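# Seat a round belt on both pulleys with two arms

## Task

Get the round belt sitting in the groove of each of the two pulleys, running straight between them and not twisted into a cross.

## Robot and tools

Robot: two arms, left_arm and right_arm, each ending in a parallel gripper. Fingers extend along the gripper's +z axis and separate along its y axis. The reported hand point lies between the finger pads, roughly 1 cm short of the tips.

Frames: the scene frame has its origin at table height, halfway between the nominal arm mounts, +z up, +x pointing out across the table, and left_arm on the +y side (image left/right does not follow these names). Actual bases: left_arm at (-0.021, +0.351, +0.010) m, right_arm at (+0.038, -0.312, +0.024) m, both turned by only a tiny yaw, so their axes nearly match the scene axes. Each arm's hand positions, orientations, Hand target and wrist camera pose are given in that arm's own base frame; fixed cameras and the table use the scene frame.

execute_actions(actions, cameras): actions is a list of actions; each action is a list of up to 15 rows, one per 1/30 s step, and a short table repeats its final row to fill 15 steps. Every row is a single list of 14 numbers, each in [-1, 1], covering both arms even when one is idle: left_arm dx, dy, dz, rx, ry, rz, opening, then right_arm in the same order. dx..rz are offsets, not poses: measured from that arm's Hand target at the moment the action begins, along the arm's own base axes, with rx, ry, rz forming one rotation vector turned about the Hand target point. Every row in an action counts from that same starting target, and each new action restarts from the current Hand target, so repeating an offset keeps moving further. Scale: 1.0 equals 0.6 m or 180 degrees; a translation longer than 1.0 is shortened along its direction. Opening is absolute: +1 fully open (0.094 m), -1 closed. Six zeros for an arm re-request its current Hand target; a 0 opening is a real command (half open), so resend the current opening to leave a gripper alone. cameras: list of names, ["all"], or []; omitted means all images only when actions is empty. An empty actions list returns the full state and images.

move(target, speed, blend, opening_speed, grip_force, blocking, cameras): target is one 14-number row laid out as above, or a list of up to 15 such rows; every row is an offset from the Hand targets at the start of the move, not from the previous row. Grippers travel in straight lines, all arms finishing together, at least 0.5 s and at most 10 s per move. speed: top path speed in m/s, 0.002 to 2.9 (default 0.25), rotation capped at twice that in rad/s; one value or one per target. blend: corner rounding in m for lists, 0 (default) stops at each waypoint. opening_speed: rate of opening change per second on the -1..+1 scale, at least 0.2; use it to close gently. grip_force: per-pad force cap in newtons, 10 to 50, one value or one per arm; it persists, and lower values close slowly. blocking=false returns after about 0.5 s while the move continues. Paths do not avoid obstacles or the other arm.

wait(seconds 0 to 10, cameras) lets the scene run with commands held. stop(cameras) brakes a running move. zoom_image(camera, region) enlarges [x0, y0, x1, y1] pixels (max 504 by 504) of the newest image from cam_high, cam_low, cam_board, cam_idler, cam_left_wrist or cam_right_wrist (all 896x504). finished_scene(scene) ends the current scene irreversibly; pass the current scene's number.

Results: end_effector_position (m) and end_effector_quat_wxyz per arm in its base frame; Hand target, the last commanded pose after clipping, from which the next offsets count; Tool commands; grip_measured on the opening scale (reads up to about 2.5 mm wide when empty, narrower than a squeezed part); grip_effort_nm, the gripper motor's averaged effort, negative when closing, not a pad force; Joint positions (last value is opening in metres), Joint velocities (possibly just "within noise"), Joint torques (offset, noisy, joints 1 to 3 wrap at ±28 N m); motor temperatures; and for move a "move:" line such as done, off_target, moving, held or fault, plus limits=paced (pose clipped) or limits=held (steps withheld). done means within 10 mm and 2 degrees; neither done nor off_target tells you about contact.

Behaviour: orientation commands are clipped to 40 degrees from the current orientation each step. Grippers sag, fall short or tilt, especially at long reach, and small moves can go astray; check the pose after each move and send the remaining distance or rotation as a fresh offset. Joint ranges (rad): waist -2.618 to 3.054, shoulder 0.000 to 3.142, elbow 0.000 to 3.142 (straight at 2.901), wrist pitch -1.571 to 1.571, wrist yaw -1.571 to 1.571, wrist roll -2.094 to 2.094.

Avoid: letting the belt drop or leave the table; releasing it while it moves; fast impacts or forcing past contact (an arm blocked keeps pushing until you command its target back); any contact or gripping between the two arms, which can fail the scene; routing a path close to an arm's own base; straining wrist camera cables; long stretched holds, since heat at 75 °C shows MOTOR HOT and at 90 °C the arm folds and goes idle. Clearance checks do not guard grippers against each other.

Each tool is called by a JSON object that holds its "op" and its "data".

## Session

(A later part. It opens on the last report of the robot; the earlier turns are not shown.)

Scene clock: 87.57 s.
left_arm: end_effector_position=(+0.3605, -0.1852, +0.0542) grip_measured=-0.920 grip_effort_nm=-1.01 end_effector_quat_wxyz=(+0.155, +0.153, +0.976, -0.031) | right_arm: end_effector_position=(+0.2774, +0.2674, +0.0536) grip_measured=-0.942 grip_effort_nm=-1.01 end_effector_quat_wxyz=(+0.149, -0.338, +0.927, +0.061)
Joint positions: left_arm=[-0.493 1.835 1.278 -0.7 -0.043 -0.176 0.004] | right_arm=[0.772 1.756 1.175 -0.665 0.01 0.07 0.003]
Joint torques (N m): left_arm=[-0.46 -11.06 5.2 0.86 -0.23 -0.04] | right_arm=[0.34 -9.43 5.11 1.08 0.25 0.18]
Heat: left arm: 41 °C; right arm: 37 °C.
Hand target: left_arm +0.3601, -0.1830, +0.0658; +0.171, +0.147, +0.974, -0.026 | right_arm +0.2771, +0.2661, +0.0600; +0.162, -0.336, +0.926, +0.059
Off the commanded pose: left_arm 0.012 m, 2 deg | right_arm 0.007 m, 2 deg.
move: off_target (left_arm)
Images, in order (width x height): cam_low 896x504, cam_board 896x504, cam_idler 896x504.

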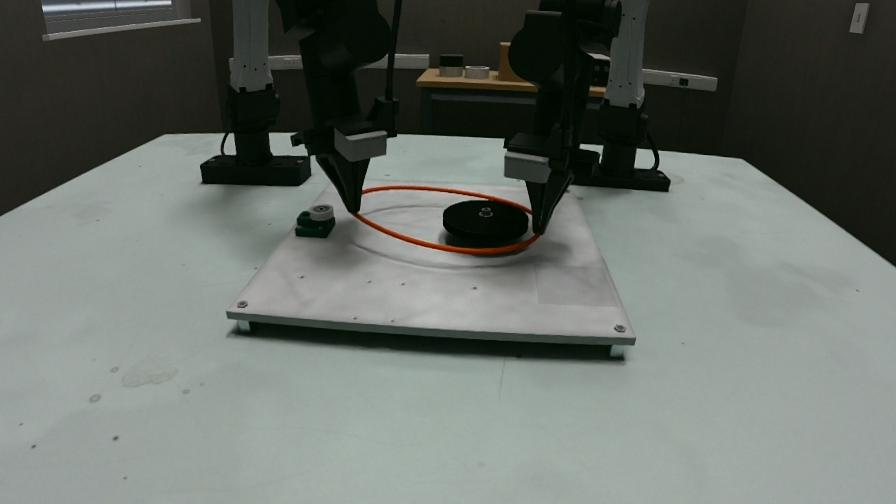

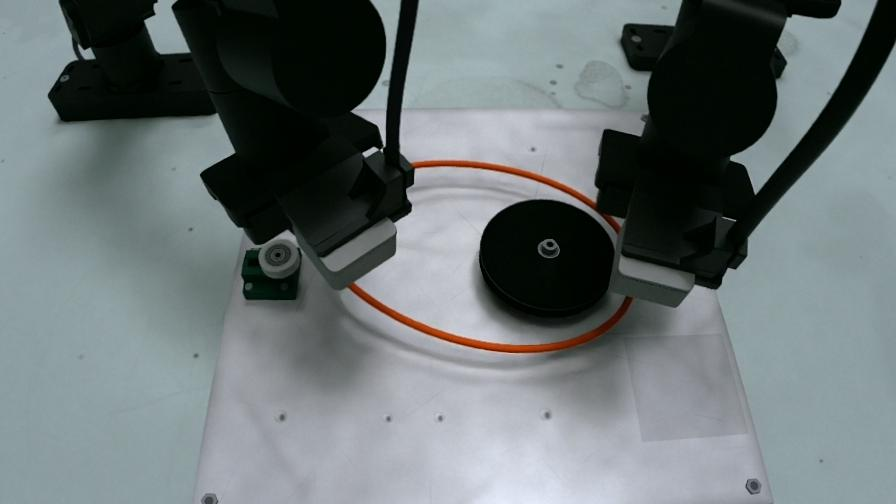

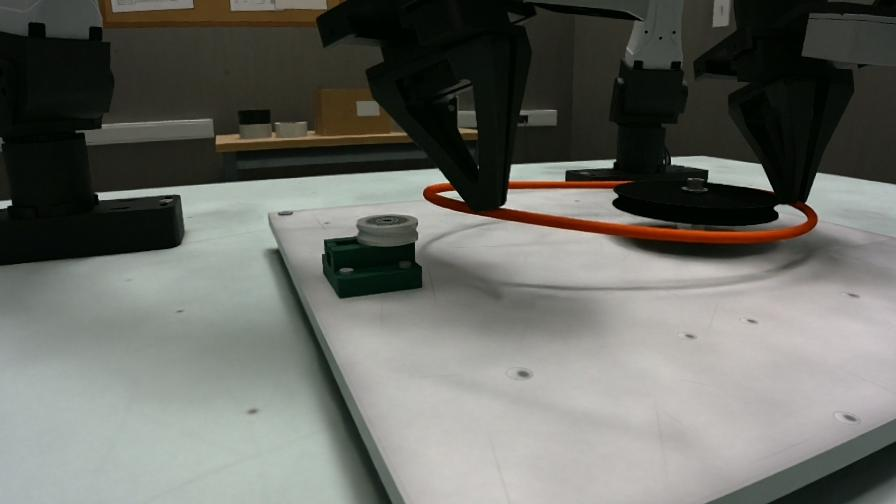

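{"op": "move", "data": {"target": [[0.02,-0.01,-0.01,0,0,-0.05,-1,0,-0.02,0.047,0,0,0,-1],[0.04,-0.03,-0.0163,0,0,-0.095,-1,0.018,-0.1,0.047,0,0,0.03,-1]], "cameras": ["all"], "speed": 0.05}}

{"op": "zoom_image", "data": {"camera": "cam_idler", "region": [580, 100, 880, 280]}}

{"op": "zoom_image", "data": {"camera": "cam_board", "region": [230, 120, 700, 400]}}

{"op": "zoom_image", "data": {"camera": "cam_low", "region": [280, 150, 600, 290]}}

Scene clock: 93.83 s.
left_arm: end_effector_position=(+0.3741, -0.2029, +0.0512) grip_measured=-0.920 grip_effort_nm=-1.01 end_effector_quat_wxyz=(+0.158, +0.293, +0.942, -0.052) | right_arm: end_effector_position=(+0.2894, +0.2241, +0.0872) grip_measured=-0.942 grip_effort_nm=-1.01 end_effector_quat_wxyz=(+0.164, -0.386, +0.904, +0.088)
Joint positions: left_arm=[-0.478 1.899 1.346 -0.687 0.047 0.118 0.004] | right_arm=[0.61 1.621 1.146 -0.736 -0.103 -0.178 0.003]
Joint torques (N m): left_arm=[1.44 -7.5 8.7 0.83 0.07 0.18] | right_arm=[-2.26 -8.54 5.26 0.75 0.34 -0.05]
Heat: left arm: 41 °C; right arm: 37 °C.
Hand target: left_arm +0.3840, -0.2011, +0.0561; +0.165, +0.290, +0.941, -0.051 | right_arm +0.2879, +0.2061, +0.0882; +0.159, -0.379, +0.909, +0.067
Off the commanded pose: left_arm 0.011 m, 1 deg | right_arm 0.018 m, 3 deg.
move: off_target (left_arm, right_arm)
camera_calibration:
cam_left_wrist: T_world_to_cam=[[-0.568155, -0.822916, 0.0030834, 0.0441882], [-0.819706, 0.566262, 0.0861932, 0.458109], [-0.0726758, 0.0464436, -0.996274, 0.174053], [0, 0, 0, 1]] pos_world=[0.41327, -0.23113, 0.133783]
cam_right_wrist: T_world_to_cam=[[0.726065, -0.687021, -0.0288198, -0.051748], [-0.684846, -0.72626, 0.0594453, 0.394556], [-0.0617708, -0.023424, -0.997815, 0.201126], [0, 0, 0, 1]] pos_world=[0.320206, 0.255709, 0.175741]

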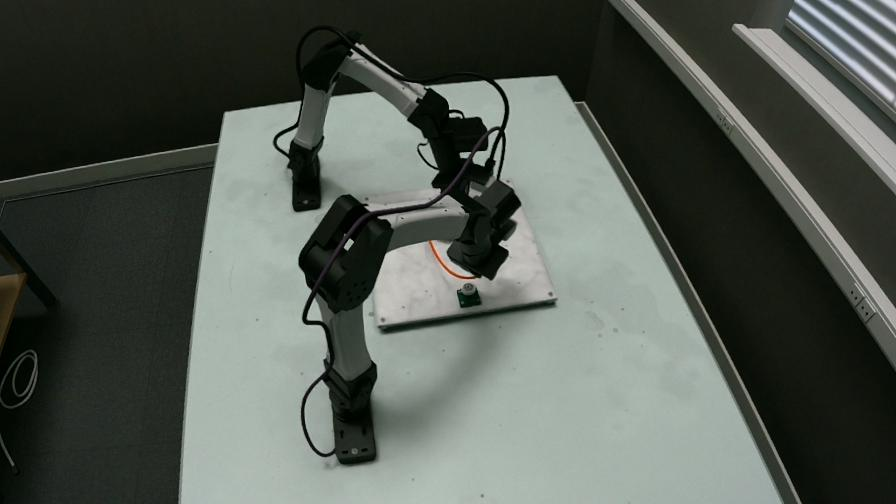

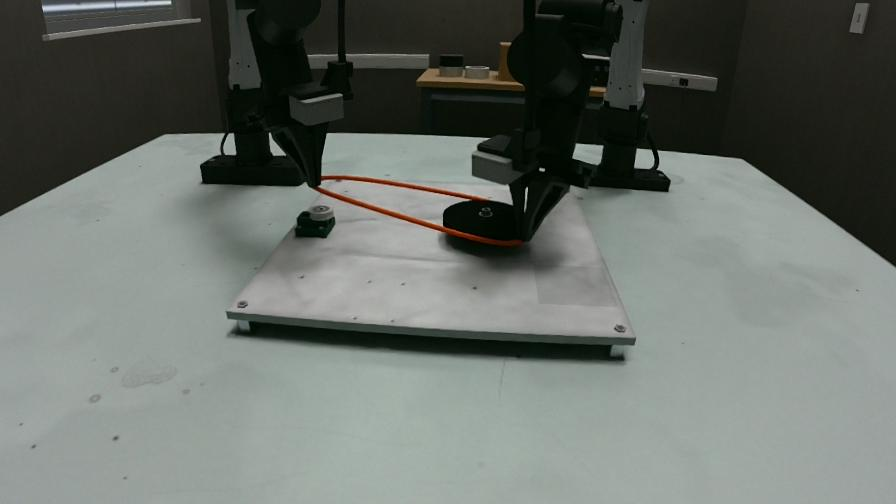

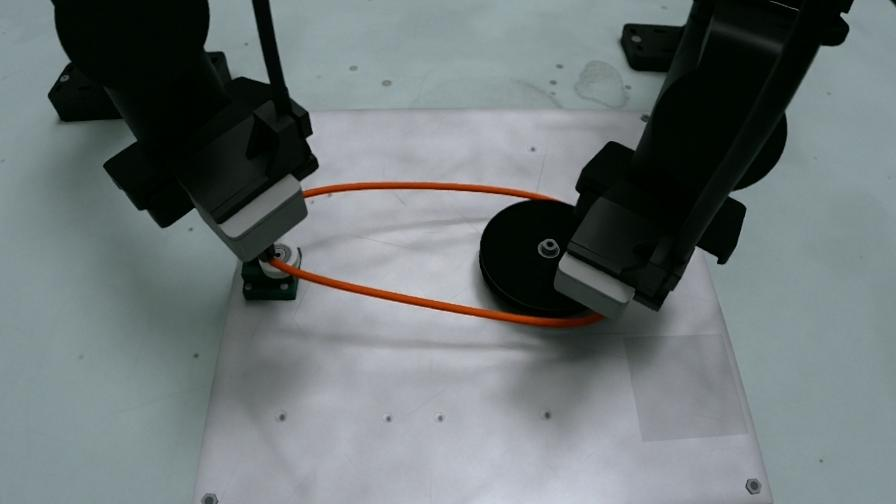

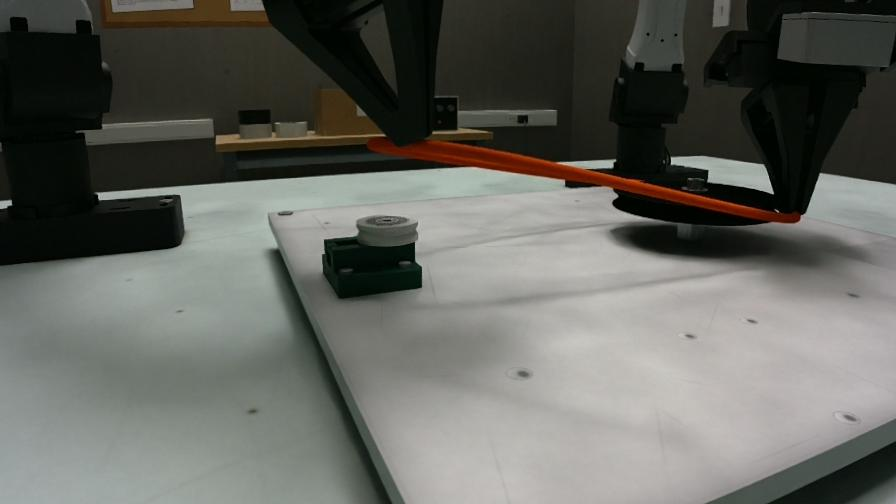

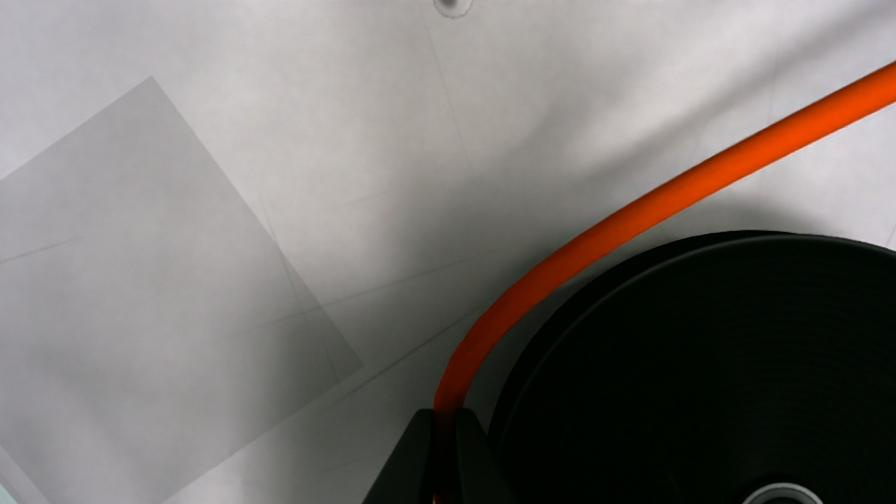

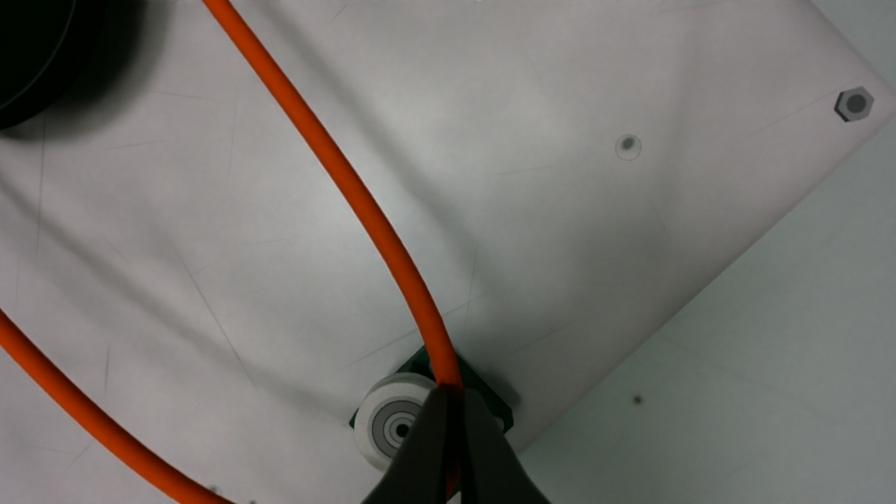

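Scaled by 1.680 from the camera's 896x504 image, which has a finer 1280x720 frame.

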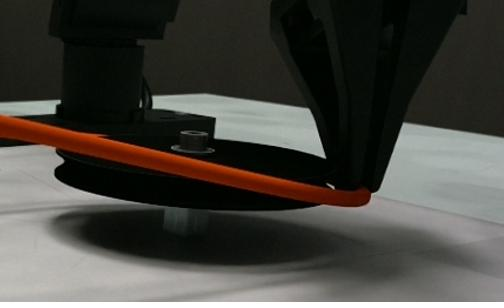

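Scaled by 1.072 from the camera's 896x504 image, which has a finer 1280x720 frame.

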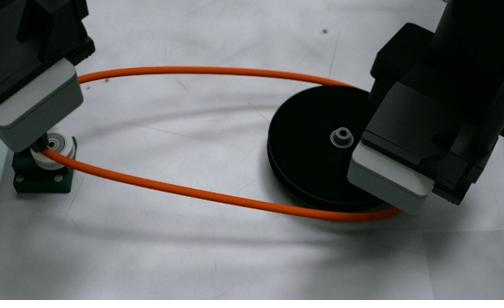

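Scaled by 1.575 from the camera's 896x504 image, which has a finer 1280x720 frame.

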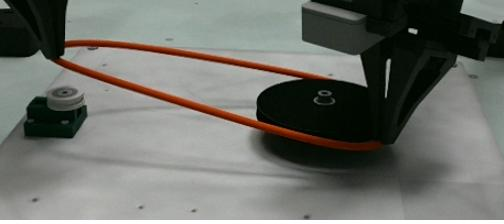

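{"op": "move", "data": {"target": [0,0,-0.003,0,0,0,-1,0,-0.04,0,0,0,0,-1], "cameras": ["cam_idler","cam_low","cam_board","cam_left_wrist","cam_right_wrist"], "speed": 0.05}}

{"op": "zoom_image", "data": {"camera": "cam_idler", "region": [280, 100, 780, 300]}}

{"op": "zoom_image", "data": {"camera": "cam_board", "region": [200, 120, 700, 400]}}

Scene clock: 96.23 s.
left_arm: end_effector_position=(+0.3790, -0.2071, +0.0535) grip_measured=-0.920 grip_effort_nm=-1.01 end_effector_quat_wxyz=(+0.170, +0.296, +0.938, -0.058) | right_arm: end_effector_position=(+0.2893, +0.2152, +0.0919) grip_measured=-0.942 grip_effort_nm=-1.01 end_effector_quat_wxyz=(+0.175, -0.395, +0.895, +0.114)
Joint positions: left_arm=[-0.478 1.899 1.346 -0.66 0.056 0.123 0.004] | right_arm=[0.556 1.577 1.104 -0.712 -0.175 -0.241 0.003]
Joint torques (N m): left_arm=[1.44 -7.34 8.35 0.68 -0.02 0.13] | right_arm=[-3.28 -8.31 4.9 0.44 0.76 -0.03]
Heat: left arm: 41 °C; right arm: 37 °C.
Hand target: left_arm +0.3841, -0.2011, +0.0543; +0.166, +0.290, +0.941, -0.051 | right_arm +0.2879, +0.1821, +0.0882; +0.159, -0.379, +0.909, +0.066
Off the commanded pose: left_arm 0.008 m, 1 deg | right_arm 0.033 m, 6 deg.
move: off_target (right_arm)
camera_calibration:
cam_left_wrist: T_world_to_cam=[[-0.574386, -0.818565, 0.00567721, 0.0466863], [-0.816993, 0.573688, 0.0583595, 0.466293], [-0.051028, 0.0288826, -0.998279, 0.165156], [0, 0, 0, 1]] pos_world=[0.416201, -0.234061, 0.137395]
cam_right_wrist: T_world_to_cam=[[0.746332, -0.662524, -0.0636377, -0.0654612], [-0.663038, -0.74842, 0.0157115, 0.390211], [-0.058037, 0.0304682, -0.997849, 0.192804], [0, 0, 0, 1]] pos_world=[0.318771, 0.242798, 0.182092]
Images, in order (width x height): cam_low 896x504, cam_board 896x504, cam_idler 896x504, cam_left_wrist 896x504, cam_right_wrist 896x504.

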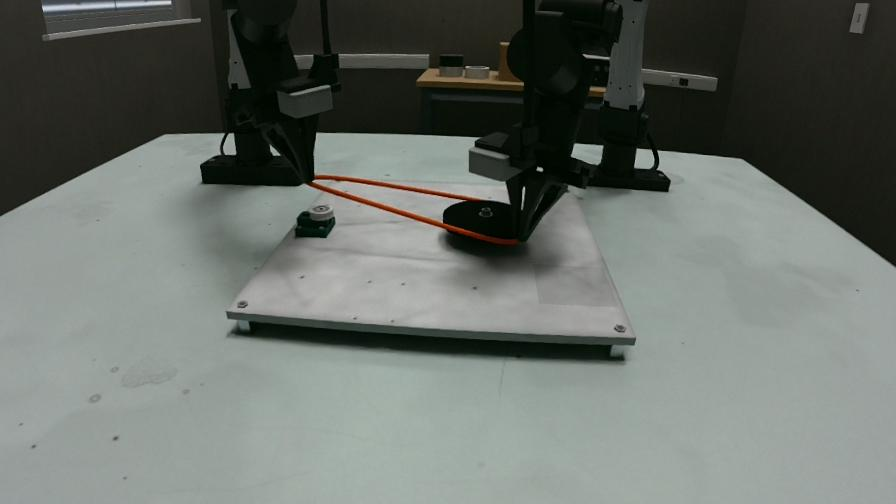

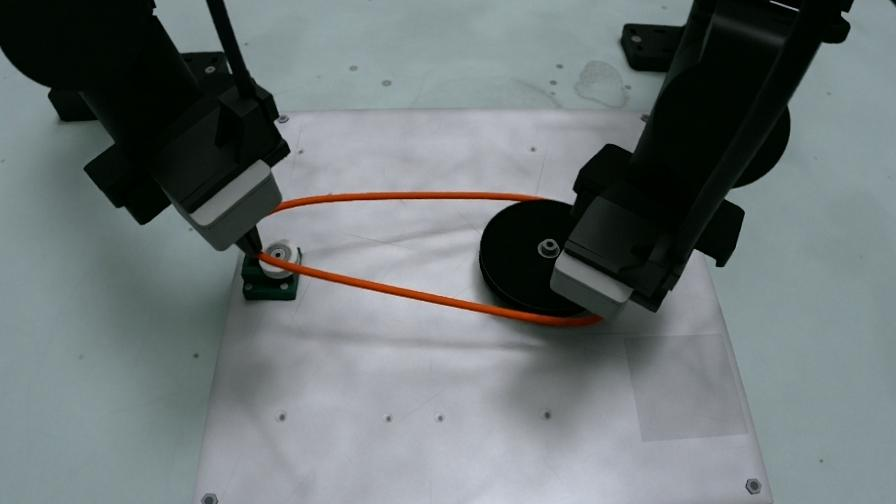

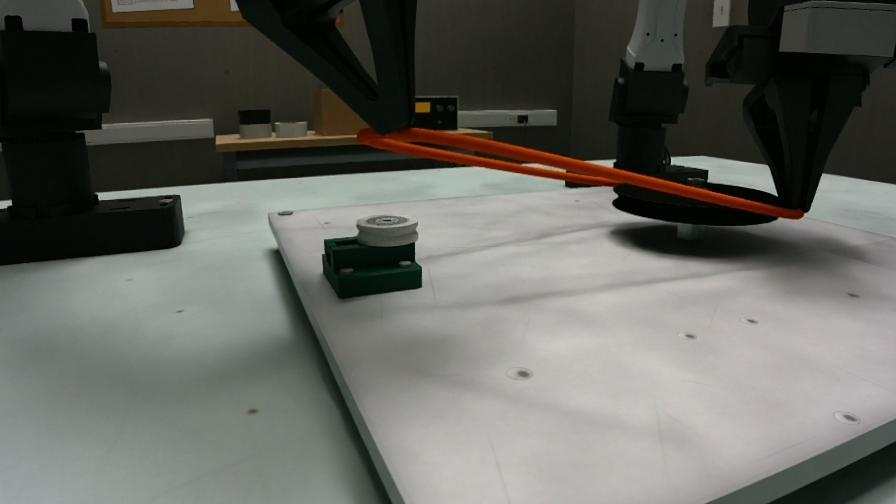

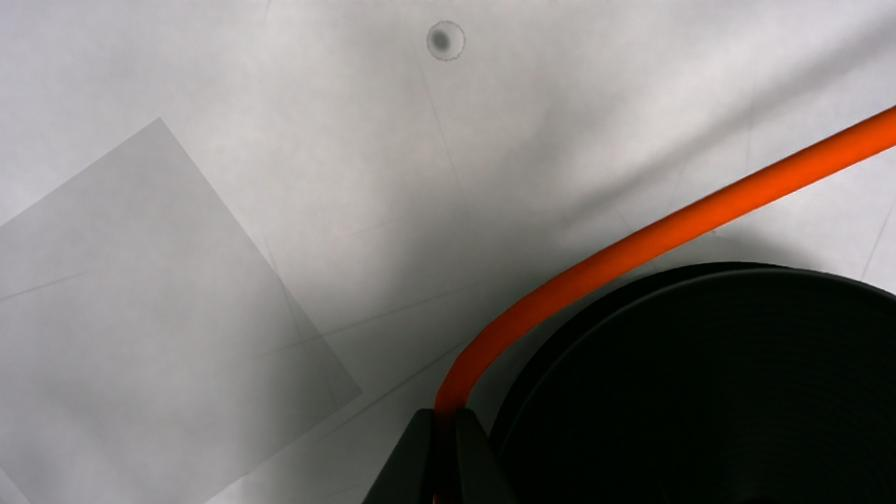

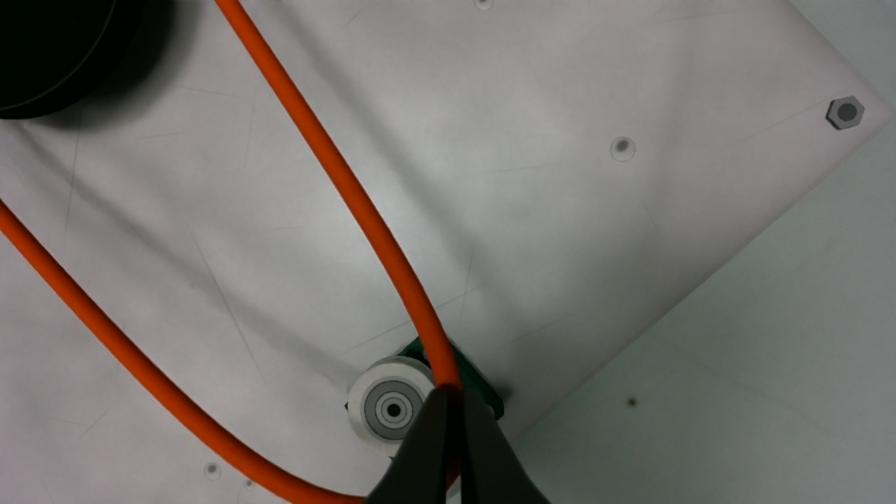

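Scaled by 1.008 from the camera's 896x504 image, which has a finer 1280x720 frame.

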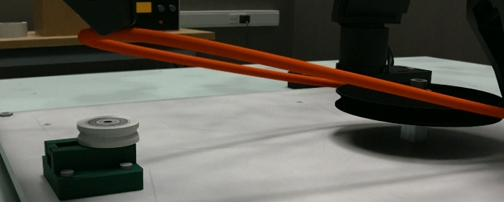

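Scaled by 1.008 from the camera's 896x504 image, which has a finer 1280x720 frame.

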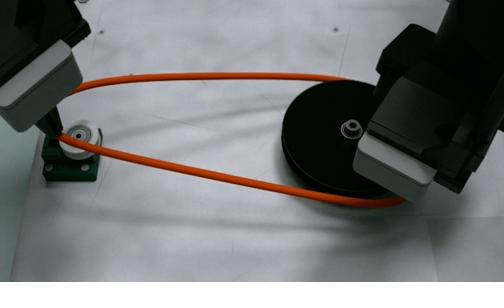

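{"op": "move", "data": {"target": [0,0,-0.002,0,0,0,-1,-0.018,-0.045,0,0,0,0,-1], "cameras": ["cam_idler","cam_board","cam_left_wrist","cam_right_wrist"], "speed": 0.05}}

Scene clock: 98.67 s.
left_arm: end_effector_position=(+0.3829, -0.2129, +0.0574) grip_measured=-0.920 grip_effort_nm=-1.01 end_effector_quat_wxyz=(+0.181, +0.298, +0.935, -0.069) | right_arm: end_effector_position=(+0.2787, +0.2065, +0.0989) grip_measured=-0.942 grip_effort_nm=-1.01 end_effector_quat_wxyz=(+0.190, -0.406, +0.882, +0.148)
Joint positions: left_arm=[-0.478 1.899 1.352 -0.641 0.075 0.126 0.004] | right_arm=[0.508 1.496 1.031 -0.69 -0.26 -0.3 0.003]
Joint torques (N m): left_arm=[1.42 -7.31 7.6 0.58 -0.22 0.1] | right_arm=[-4.96 -8.06 4.75 0.11 1.38 -0.11]
Heat: left arm: 40 °C; right arm: 37 °C.
Hand target: left_arm +0.3840, -0.2011, +0.0531; +0.165, +0.290, +0.941, -0.051 | right_arm +0.2772, +0.1551, +0.0882; +0.159, -0.379, +0.909, +0.067
Off the commanded pose: left_arm 0.013 m, 3 deg | right_arm 0.053 m, 11 deg.
move: off_target (left_arm, right_arm)
camera_calibration:
cam_left_wrist: T_world_to_cam=[[-0.582806, -0.812399, 0.0185942, 0.0479693], [-0.811804, 0.583094, 0.0312317, 0.474166], [-0.0362148, 0.0031072, -0.999339, 0.158316], [0, 0, 0, 1]] pos_world=[0.41862, -0.238005, 0.14251]
cam_right_wrist: T_world_to_cam=[[0.77186, -0.62743, -0.102779, -0.0734215], [-0.633633, -0.772433, -0.0430907, 0.379156], [-0.0523537, 0.0983843, -0.99377, 0.183498], [0, 0, 0, 1]] pos_world=[0.306524, 0.228753, 0.191147]
Images, in order (width x height): cam_board 896x504, cam_idler 896x504, cam_left_wrist 896x504, cam_right_wrist 896x504.

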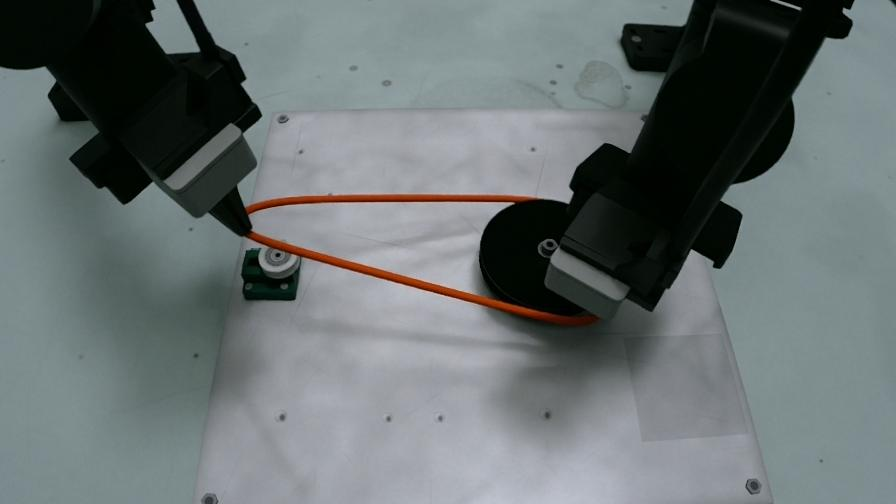

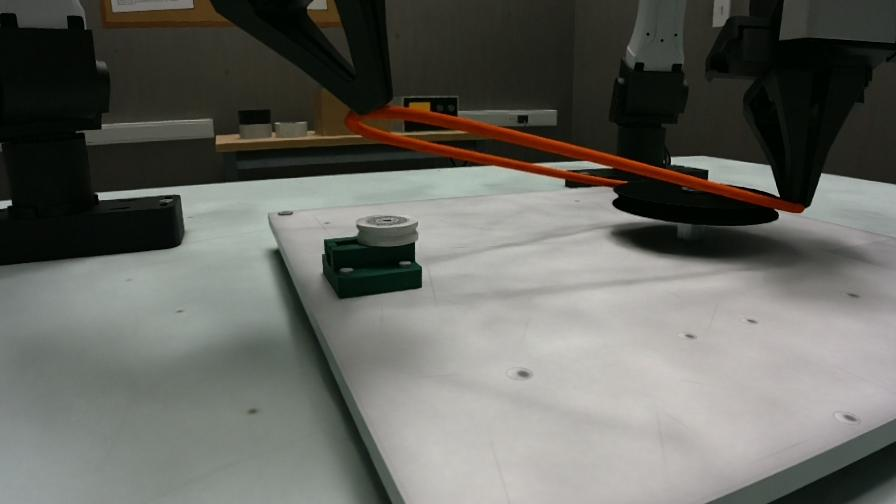

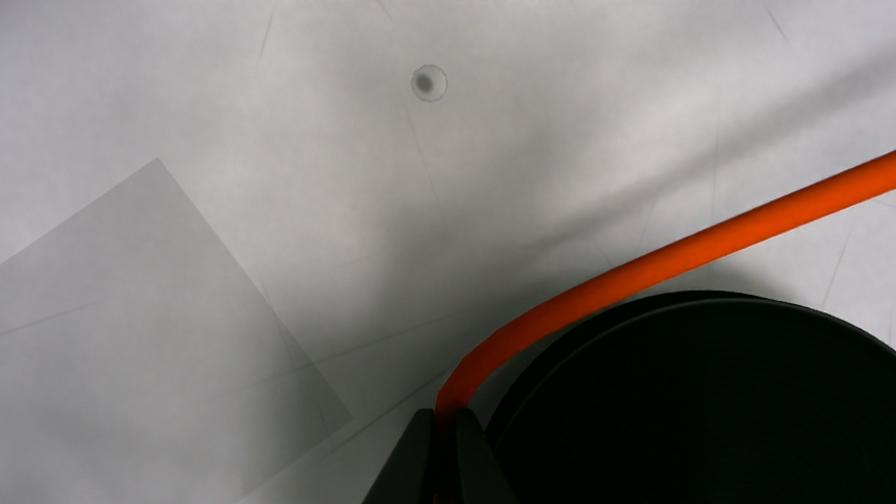

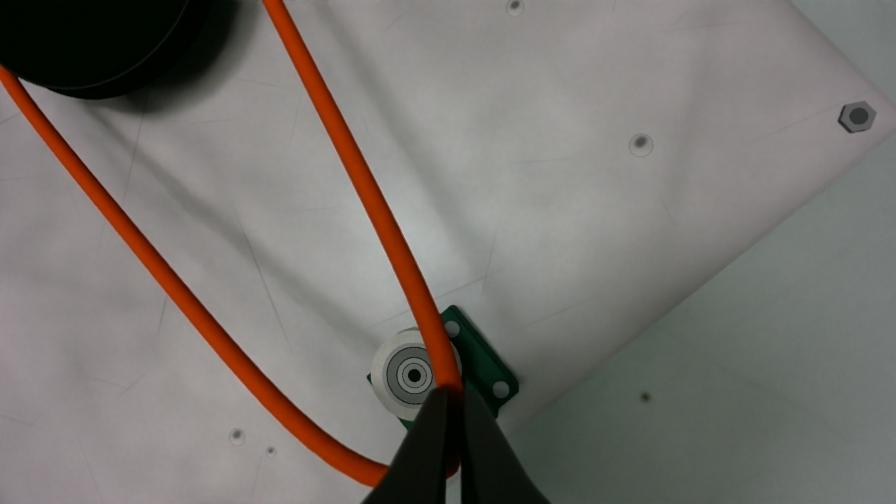

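{"op": "move", "data": {"target": [0,0,-0.006,0,0,0,-1,0.012,-0.018,-0.06,0,0,0,-1], "cameras": ["cam_low","cam_idler","cam_board","cam_left_wrist","cam_right_wrist"], "speed": 0.04}}

{"op": "zoom_image", "data": {"camera": "cam_idler", "region": [300, 120, 550, 320]}}

{"op": "zoom_image", "data": {"camera": "cam_board", "region": [180, 160, 400, 320]}}

Scene clock: 101.23 s.
left_arm: end_effector_position=(+0.3834, -0.2135, +0.0578) grip_measured=-0.920 grip_effort_nm=-1.01 end_effector_quat_wxyz=(+0.182, +0.299, +0.934, -0.070) | right_arm: end_effector_position=(+0.2831, +0.2011, +0.0800) grip_measured=-0.942 grip_effort_nm=-1.01 end_effector_quat_wxyz=(+0.210, -0.412, +0.872, +0.161)
Joint positions: left_arm=[-0.478 1.899 1.352 -0.638 0.077 0.127 0.004] | right_arm=[0.467 1.496 0.931 -0.558 -0.304 -0.347 0.003]
Joint torques (N m): left_arm=[1.42 -6.97 6.84 0.68 -0.23 0.08] | right_arm=[-5.48 -4.79 4.62 0.19 1.59 -0.14]
Heat: left arm: 40 °C; right arm: 37 °C.
Hand target: left_arm +0.3841, -0.2011, +0.0495; +0.165, +0.290, +0.941, -0.051 | right_arm +0.2844, +0.1442, +0.0523; +0.159, -0.379, +0.909, +0.067
Off the commanded pose: left_arm 0.015 m, 3 deg | right_arm 0.063 m, 14 deg.
move: off_target (left_arm, right_arm)
camera_calibration:
cam_left_wrist: T_world_to_cam=[[-0.584244, -0.811346, 0.0193954, 0.0485468], [-0.810877, 0.584566, 0.0275955, 0.475114], [-0.0337274, 0.000395242, -0.999431, 0.157154], [0, 0, 0, 1]] pos_world=[0.418923, -0.23841, 0.143012]
cam_right_wrist: T_world_to_cam=[[0.78605, -0.609344, -0.104043, -0.0897241], [-0.617677, -0.7809, -0.093114, 0.378134], [-0.0245087, 0.137457, -0.990204, 0.149449], [0, 0, 0, 1]] pos_world=[0.307755, 0.220069, 0.17386]
Images, in order (width x height): cam_low 896x504, cam_board 896x504, cam_idler 896x504, cam_left_wrist 896x504, cam_right_wrist 896x504.

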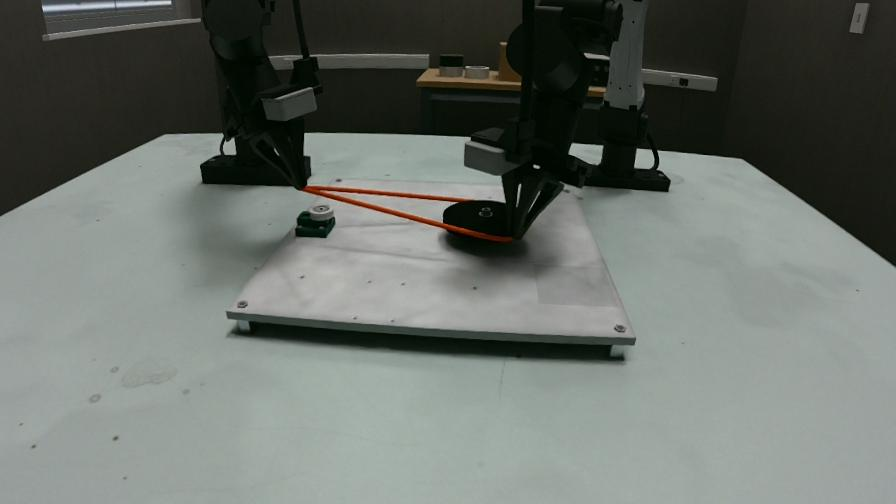

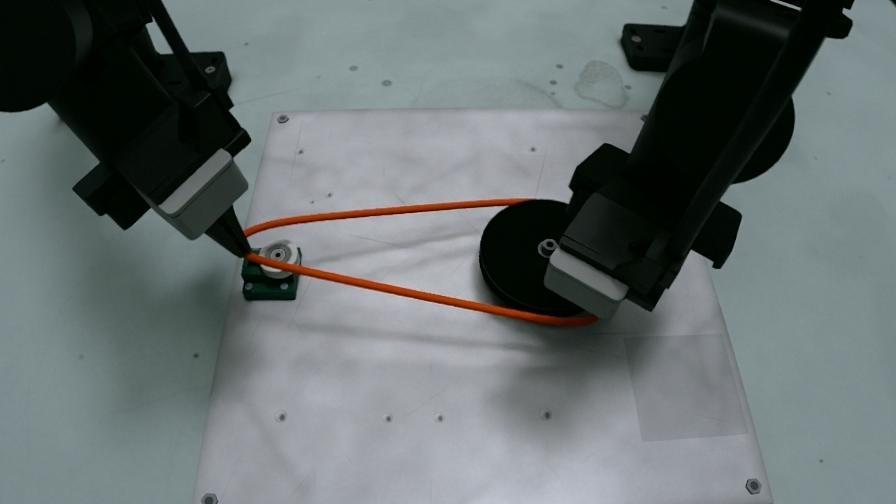

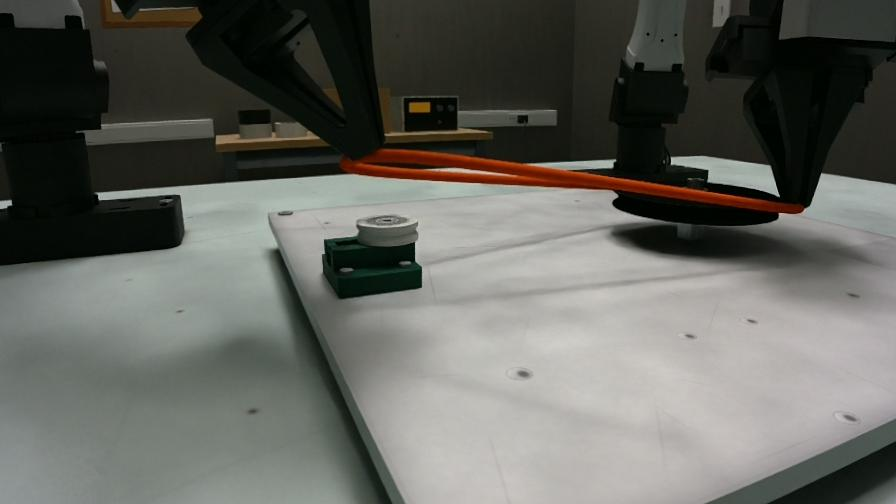

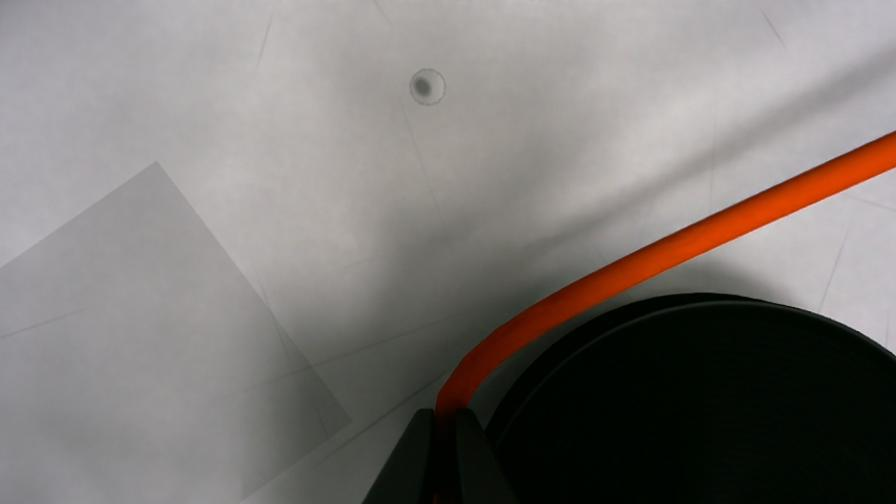

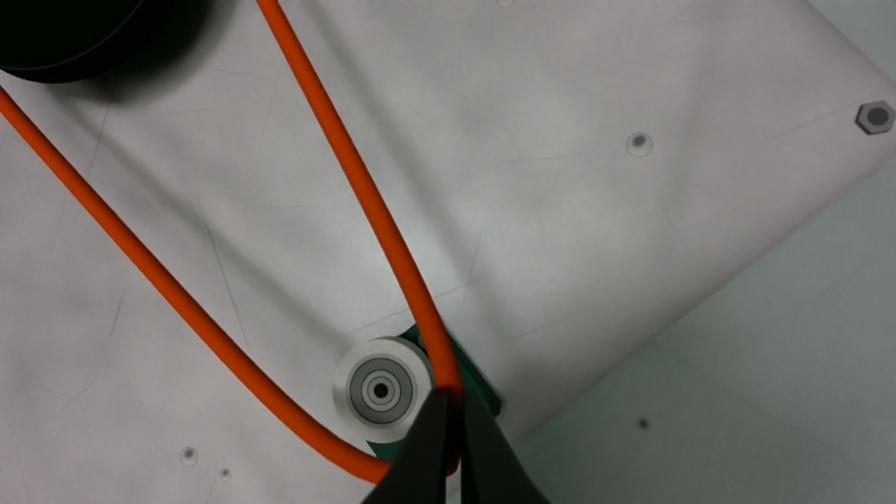

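Scaled by 2.016 from the camera's 896x504 image, which has a finer 1280x720 frame.

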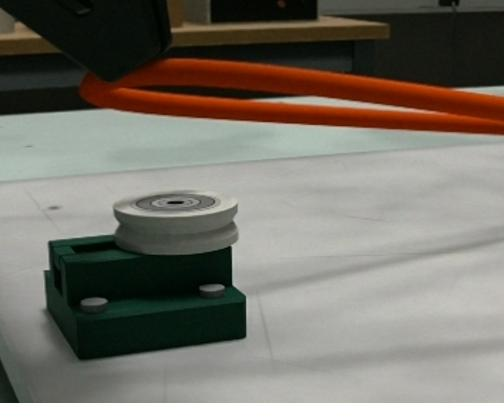

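Scaled by 2.291 from the camera's 896x504 image, which has a finer 1280x720 frame.

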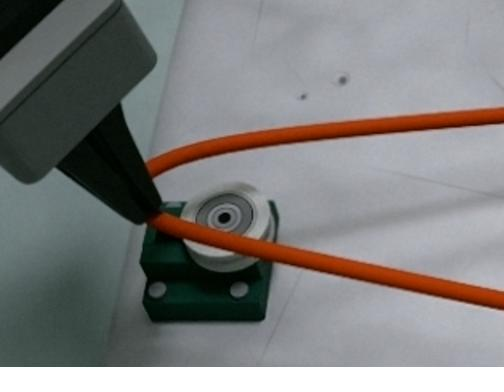

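{"op": "move", "data": {"target": [0,0,-0.008,0,0,0,-1,-0.006,-0.025,-0.04,0,0,0,-1], "cameras": ["cam_low","cam_idler","cam_board","cam_right_wrist"], "speed": 0.04}}

{"op": "zoom_image", "data": {"camera": "cam_idler", "region": [300, 120, 550, 320]}}

{"op": "zoom_image", "data": {"camera": "cam_board", "region": [180, 160, 400, 320]}}

{"op": "zoom_image", "data": {"camera": "cam_idler", "region": [580, 100, 880, 280]}}

Scene clock: 104.27 s.
left_arm: end_effector_position=(+0.3848, -0.2154, +0.0578) grip_measured=-0.920 grip_effort_nm=-1.01 end_effector_quat_wxyz=(+0.185, +0.300, +0.933, -0.074) | right_arm: end_effector_position=(+0.2807, +0.1961, +0.0627) grip_measured=-0.942 grip_effort_nm=-1.01 end_effector_quat_wxyz=(+0.223, -0.419, +0.862, +0.178)
Joint positions: left_arm=[-0.478 1.901 1.352 -0.628 0.082 0.129 0.004] | right_arm=[0.43 1.496 0.839 -0.45 -0.359 -0.39 0.003]
Joint torques (N m): left_arm=[1.4 -6.72 5.85 0.76 -0.3 0.07] | right_arm=[-6.22 -4.59 3.82 0.1 1.9 -0.21]
Heat: left arm: 39 °C; right arm: 37 °C.
Hand target: left_arm +0.3841, -0.2011, +0.0446; +0.165, +0.290, +0.941, -0.051 | right_arm +0.2808, +0.1293, +0.0283; +0.159, -0.379, +0.909, +0.066
Off the commanded pose: left_arm 0.019 m, 4 deg | right_arm 0.075 m, 16 deg.
move: off_target (left_arm, right_arm)
camera_calibration:
cam_right_wrist: T_world_to_cam=[[0.802152, -0.585349, -0.117979, -0.10099], [-0.596926, -0.791115, -0.133479, 0.36981], [-0.0152033, 0.177495, -0.984004, 0.122084], [0, 0, 0, 1]] pos_world=[0.303615, 0.211779, 0.157578]
Images, in order (width x height): cam_low 896x504, cam_board 896x504, cam_idler 896x504, cam_right_wrist 896x504.

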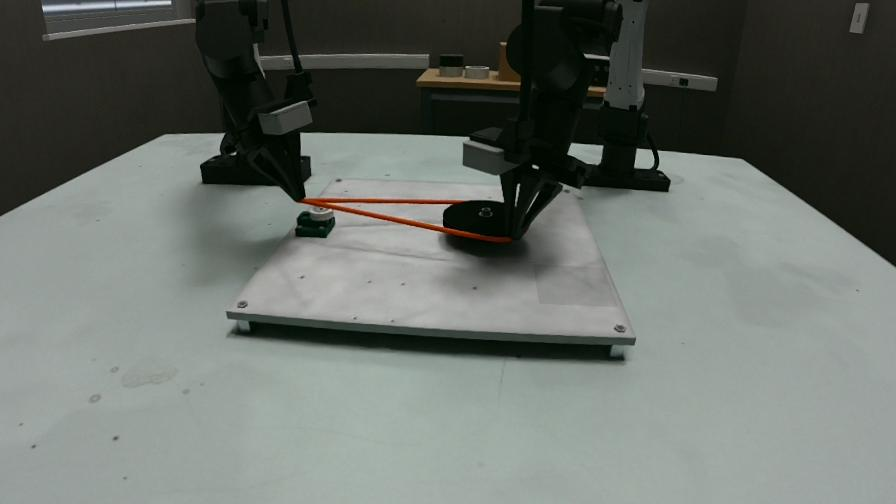

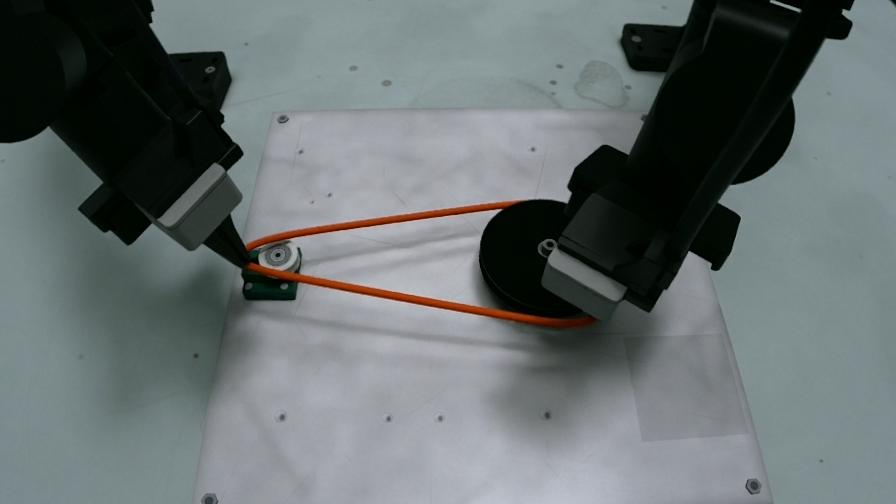

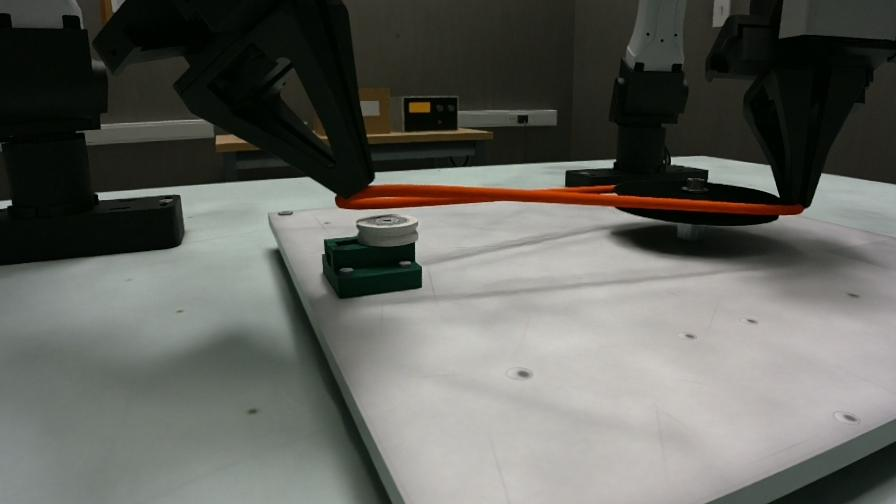

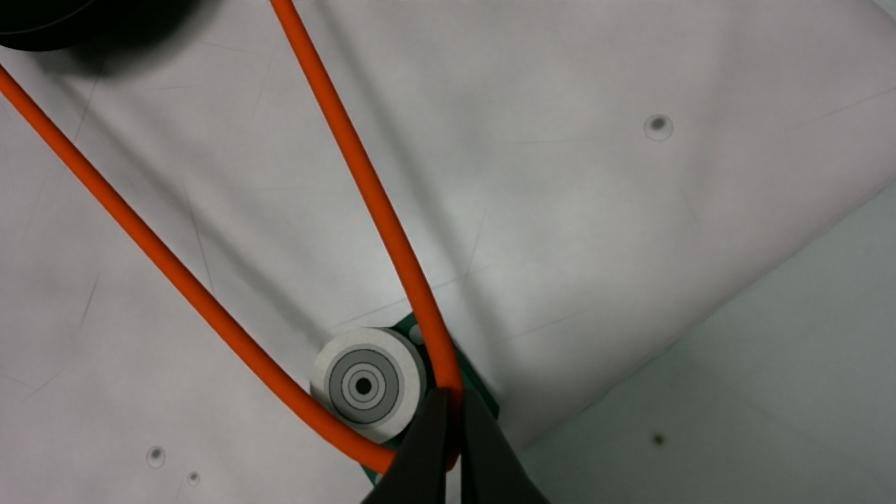

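Scaled by 2.016 from the camera's 896x504 image, which has a finer 1280x720 frame.

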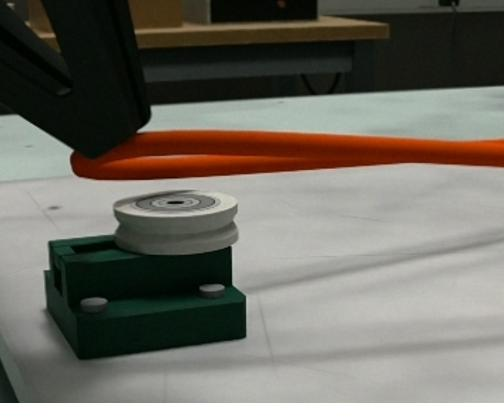

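Scaled by 2.291 from the camera's 896x504 image, which has a finer 1280x720 frame.

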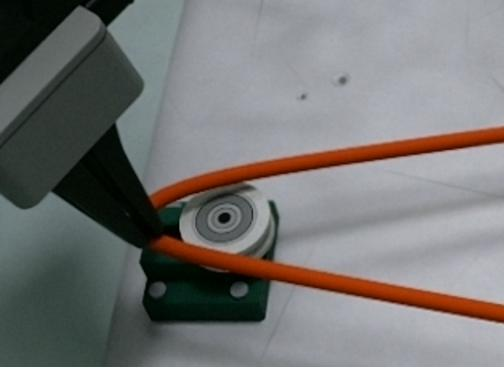

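Scaled by 1.680 from the camera's 896x504 image, which has a finer 1280x720 frame.

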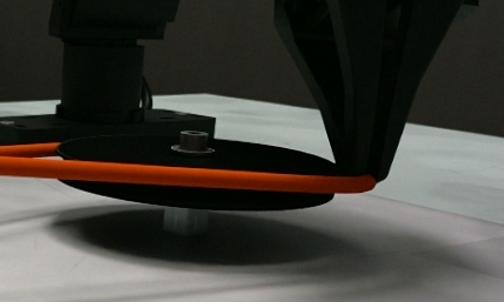

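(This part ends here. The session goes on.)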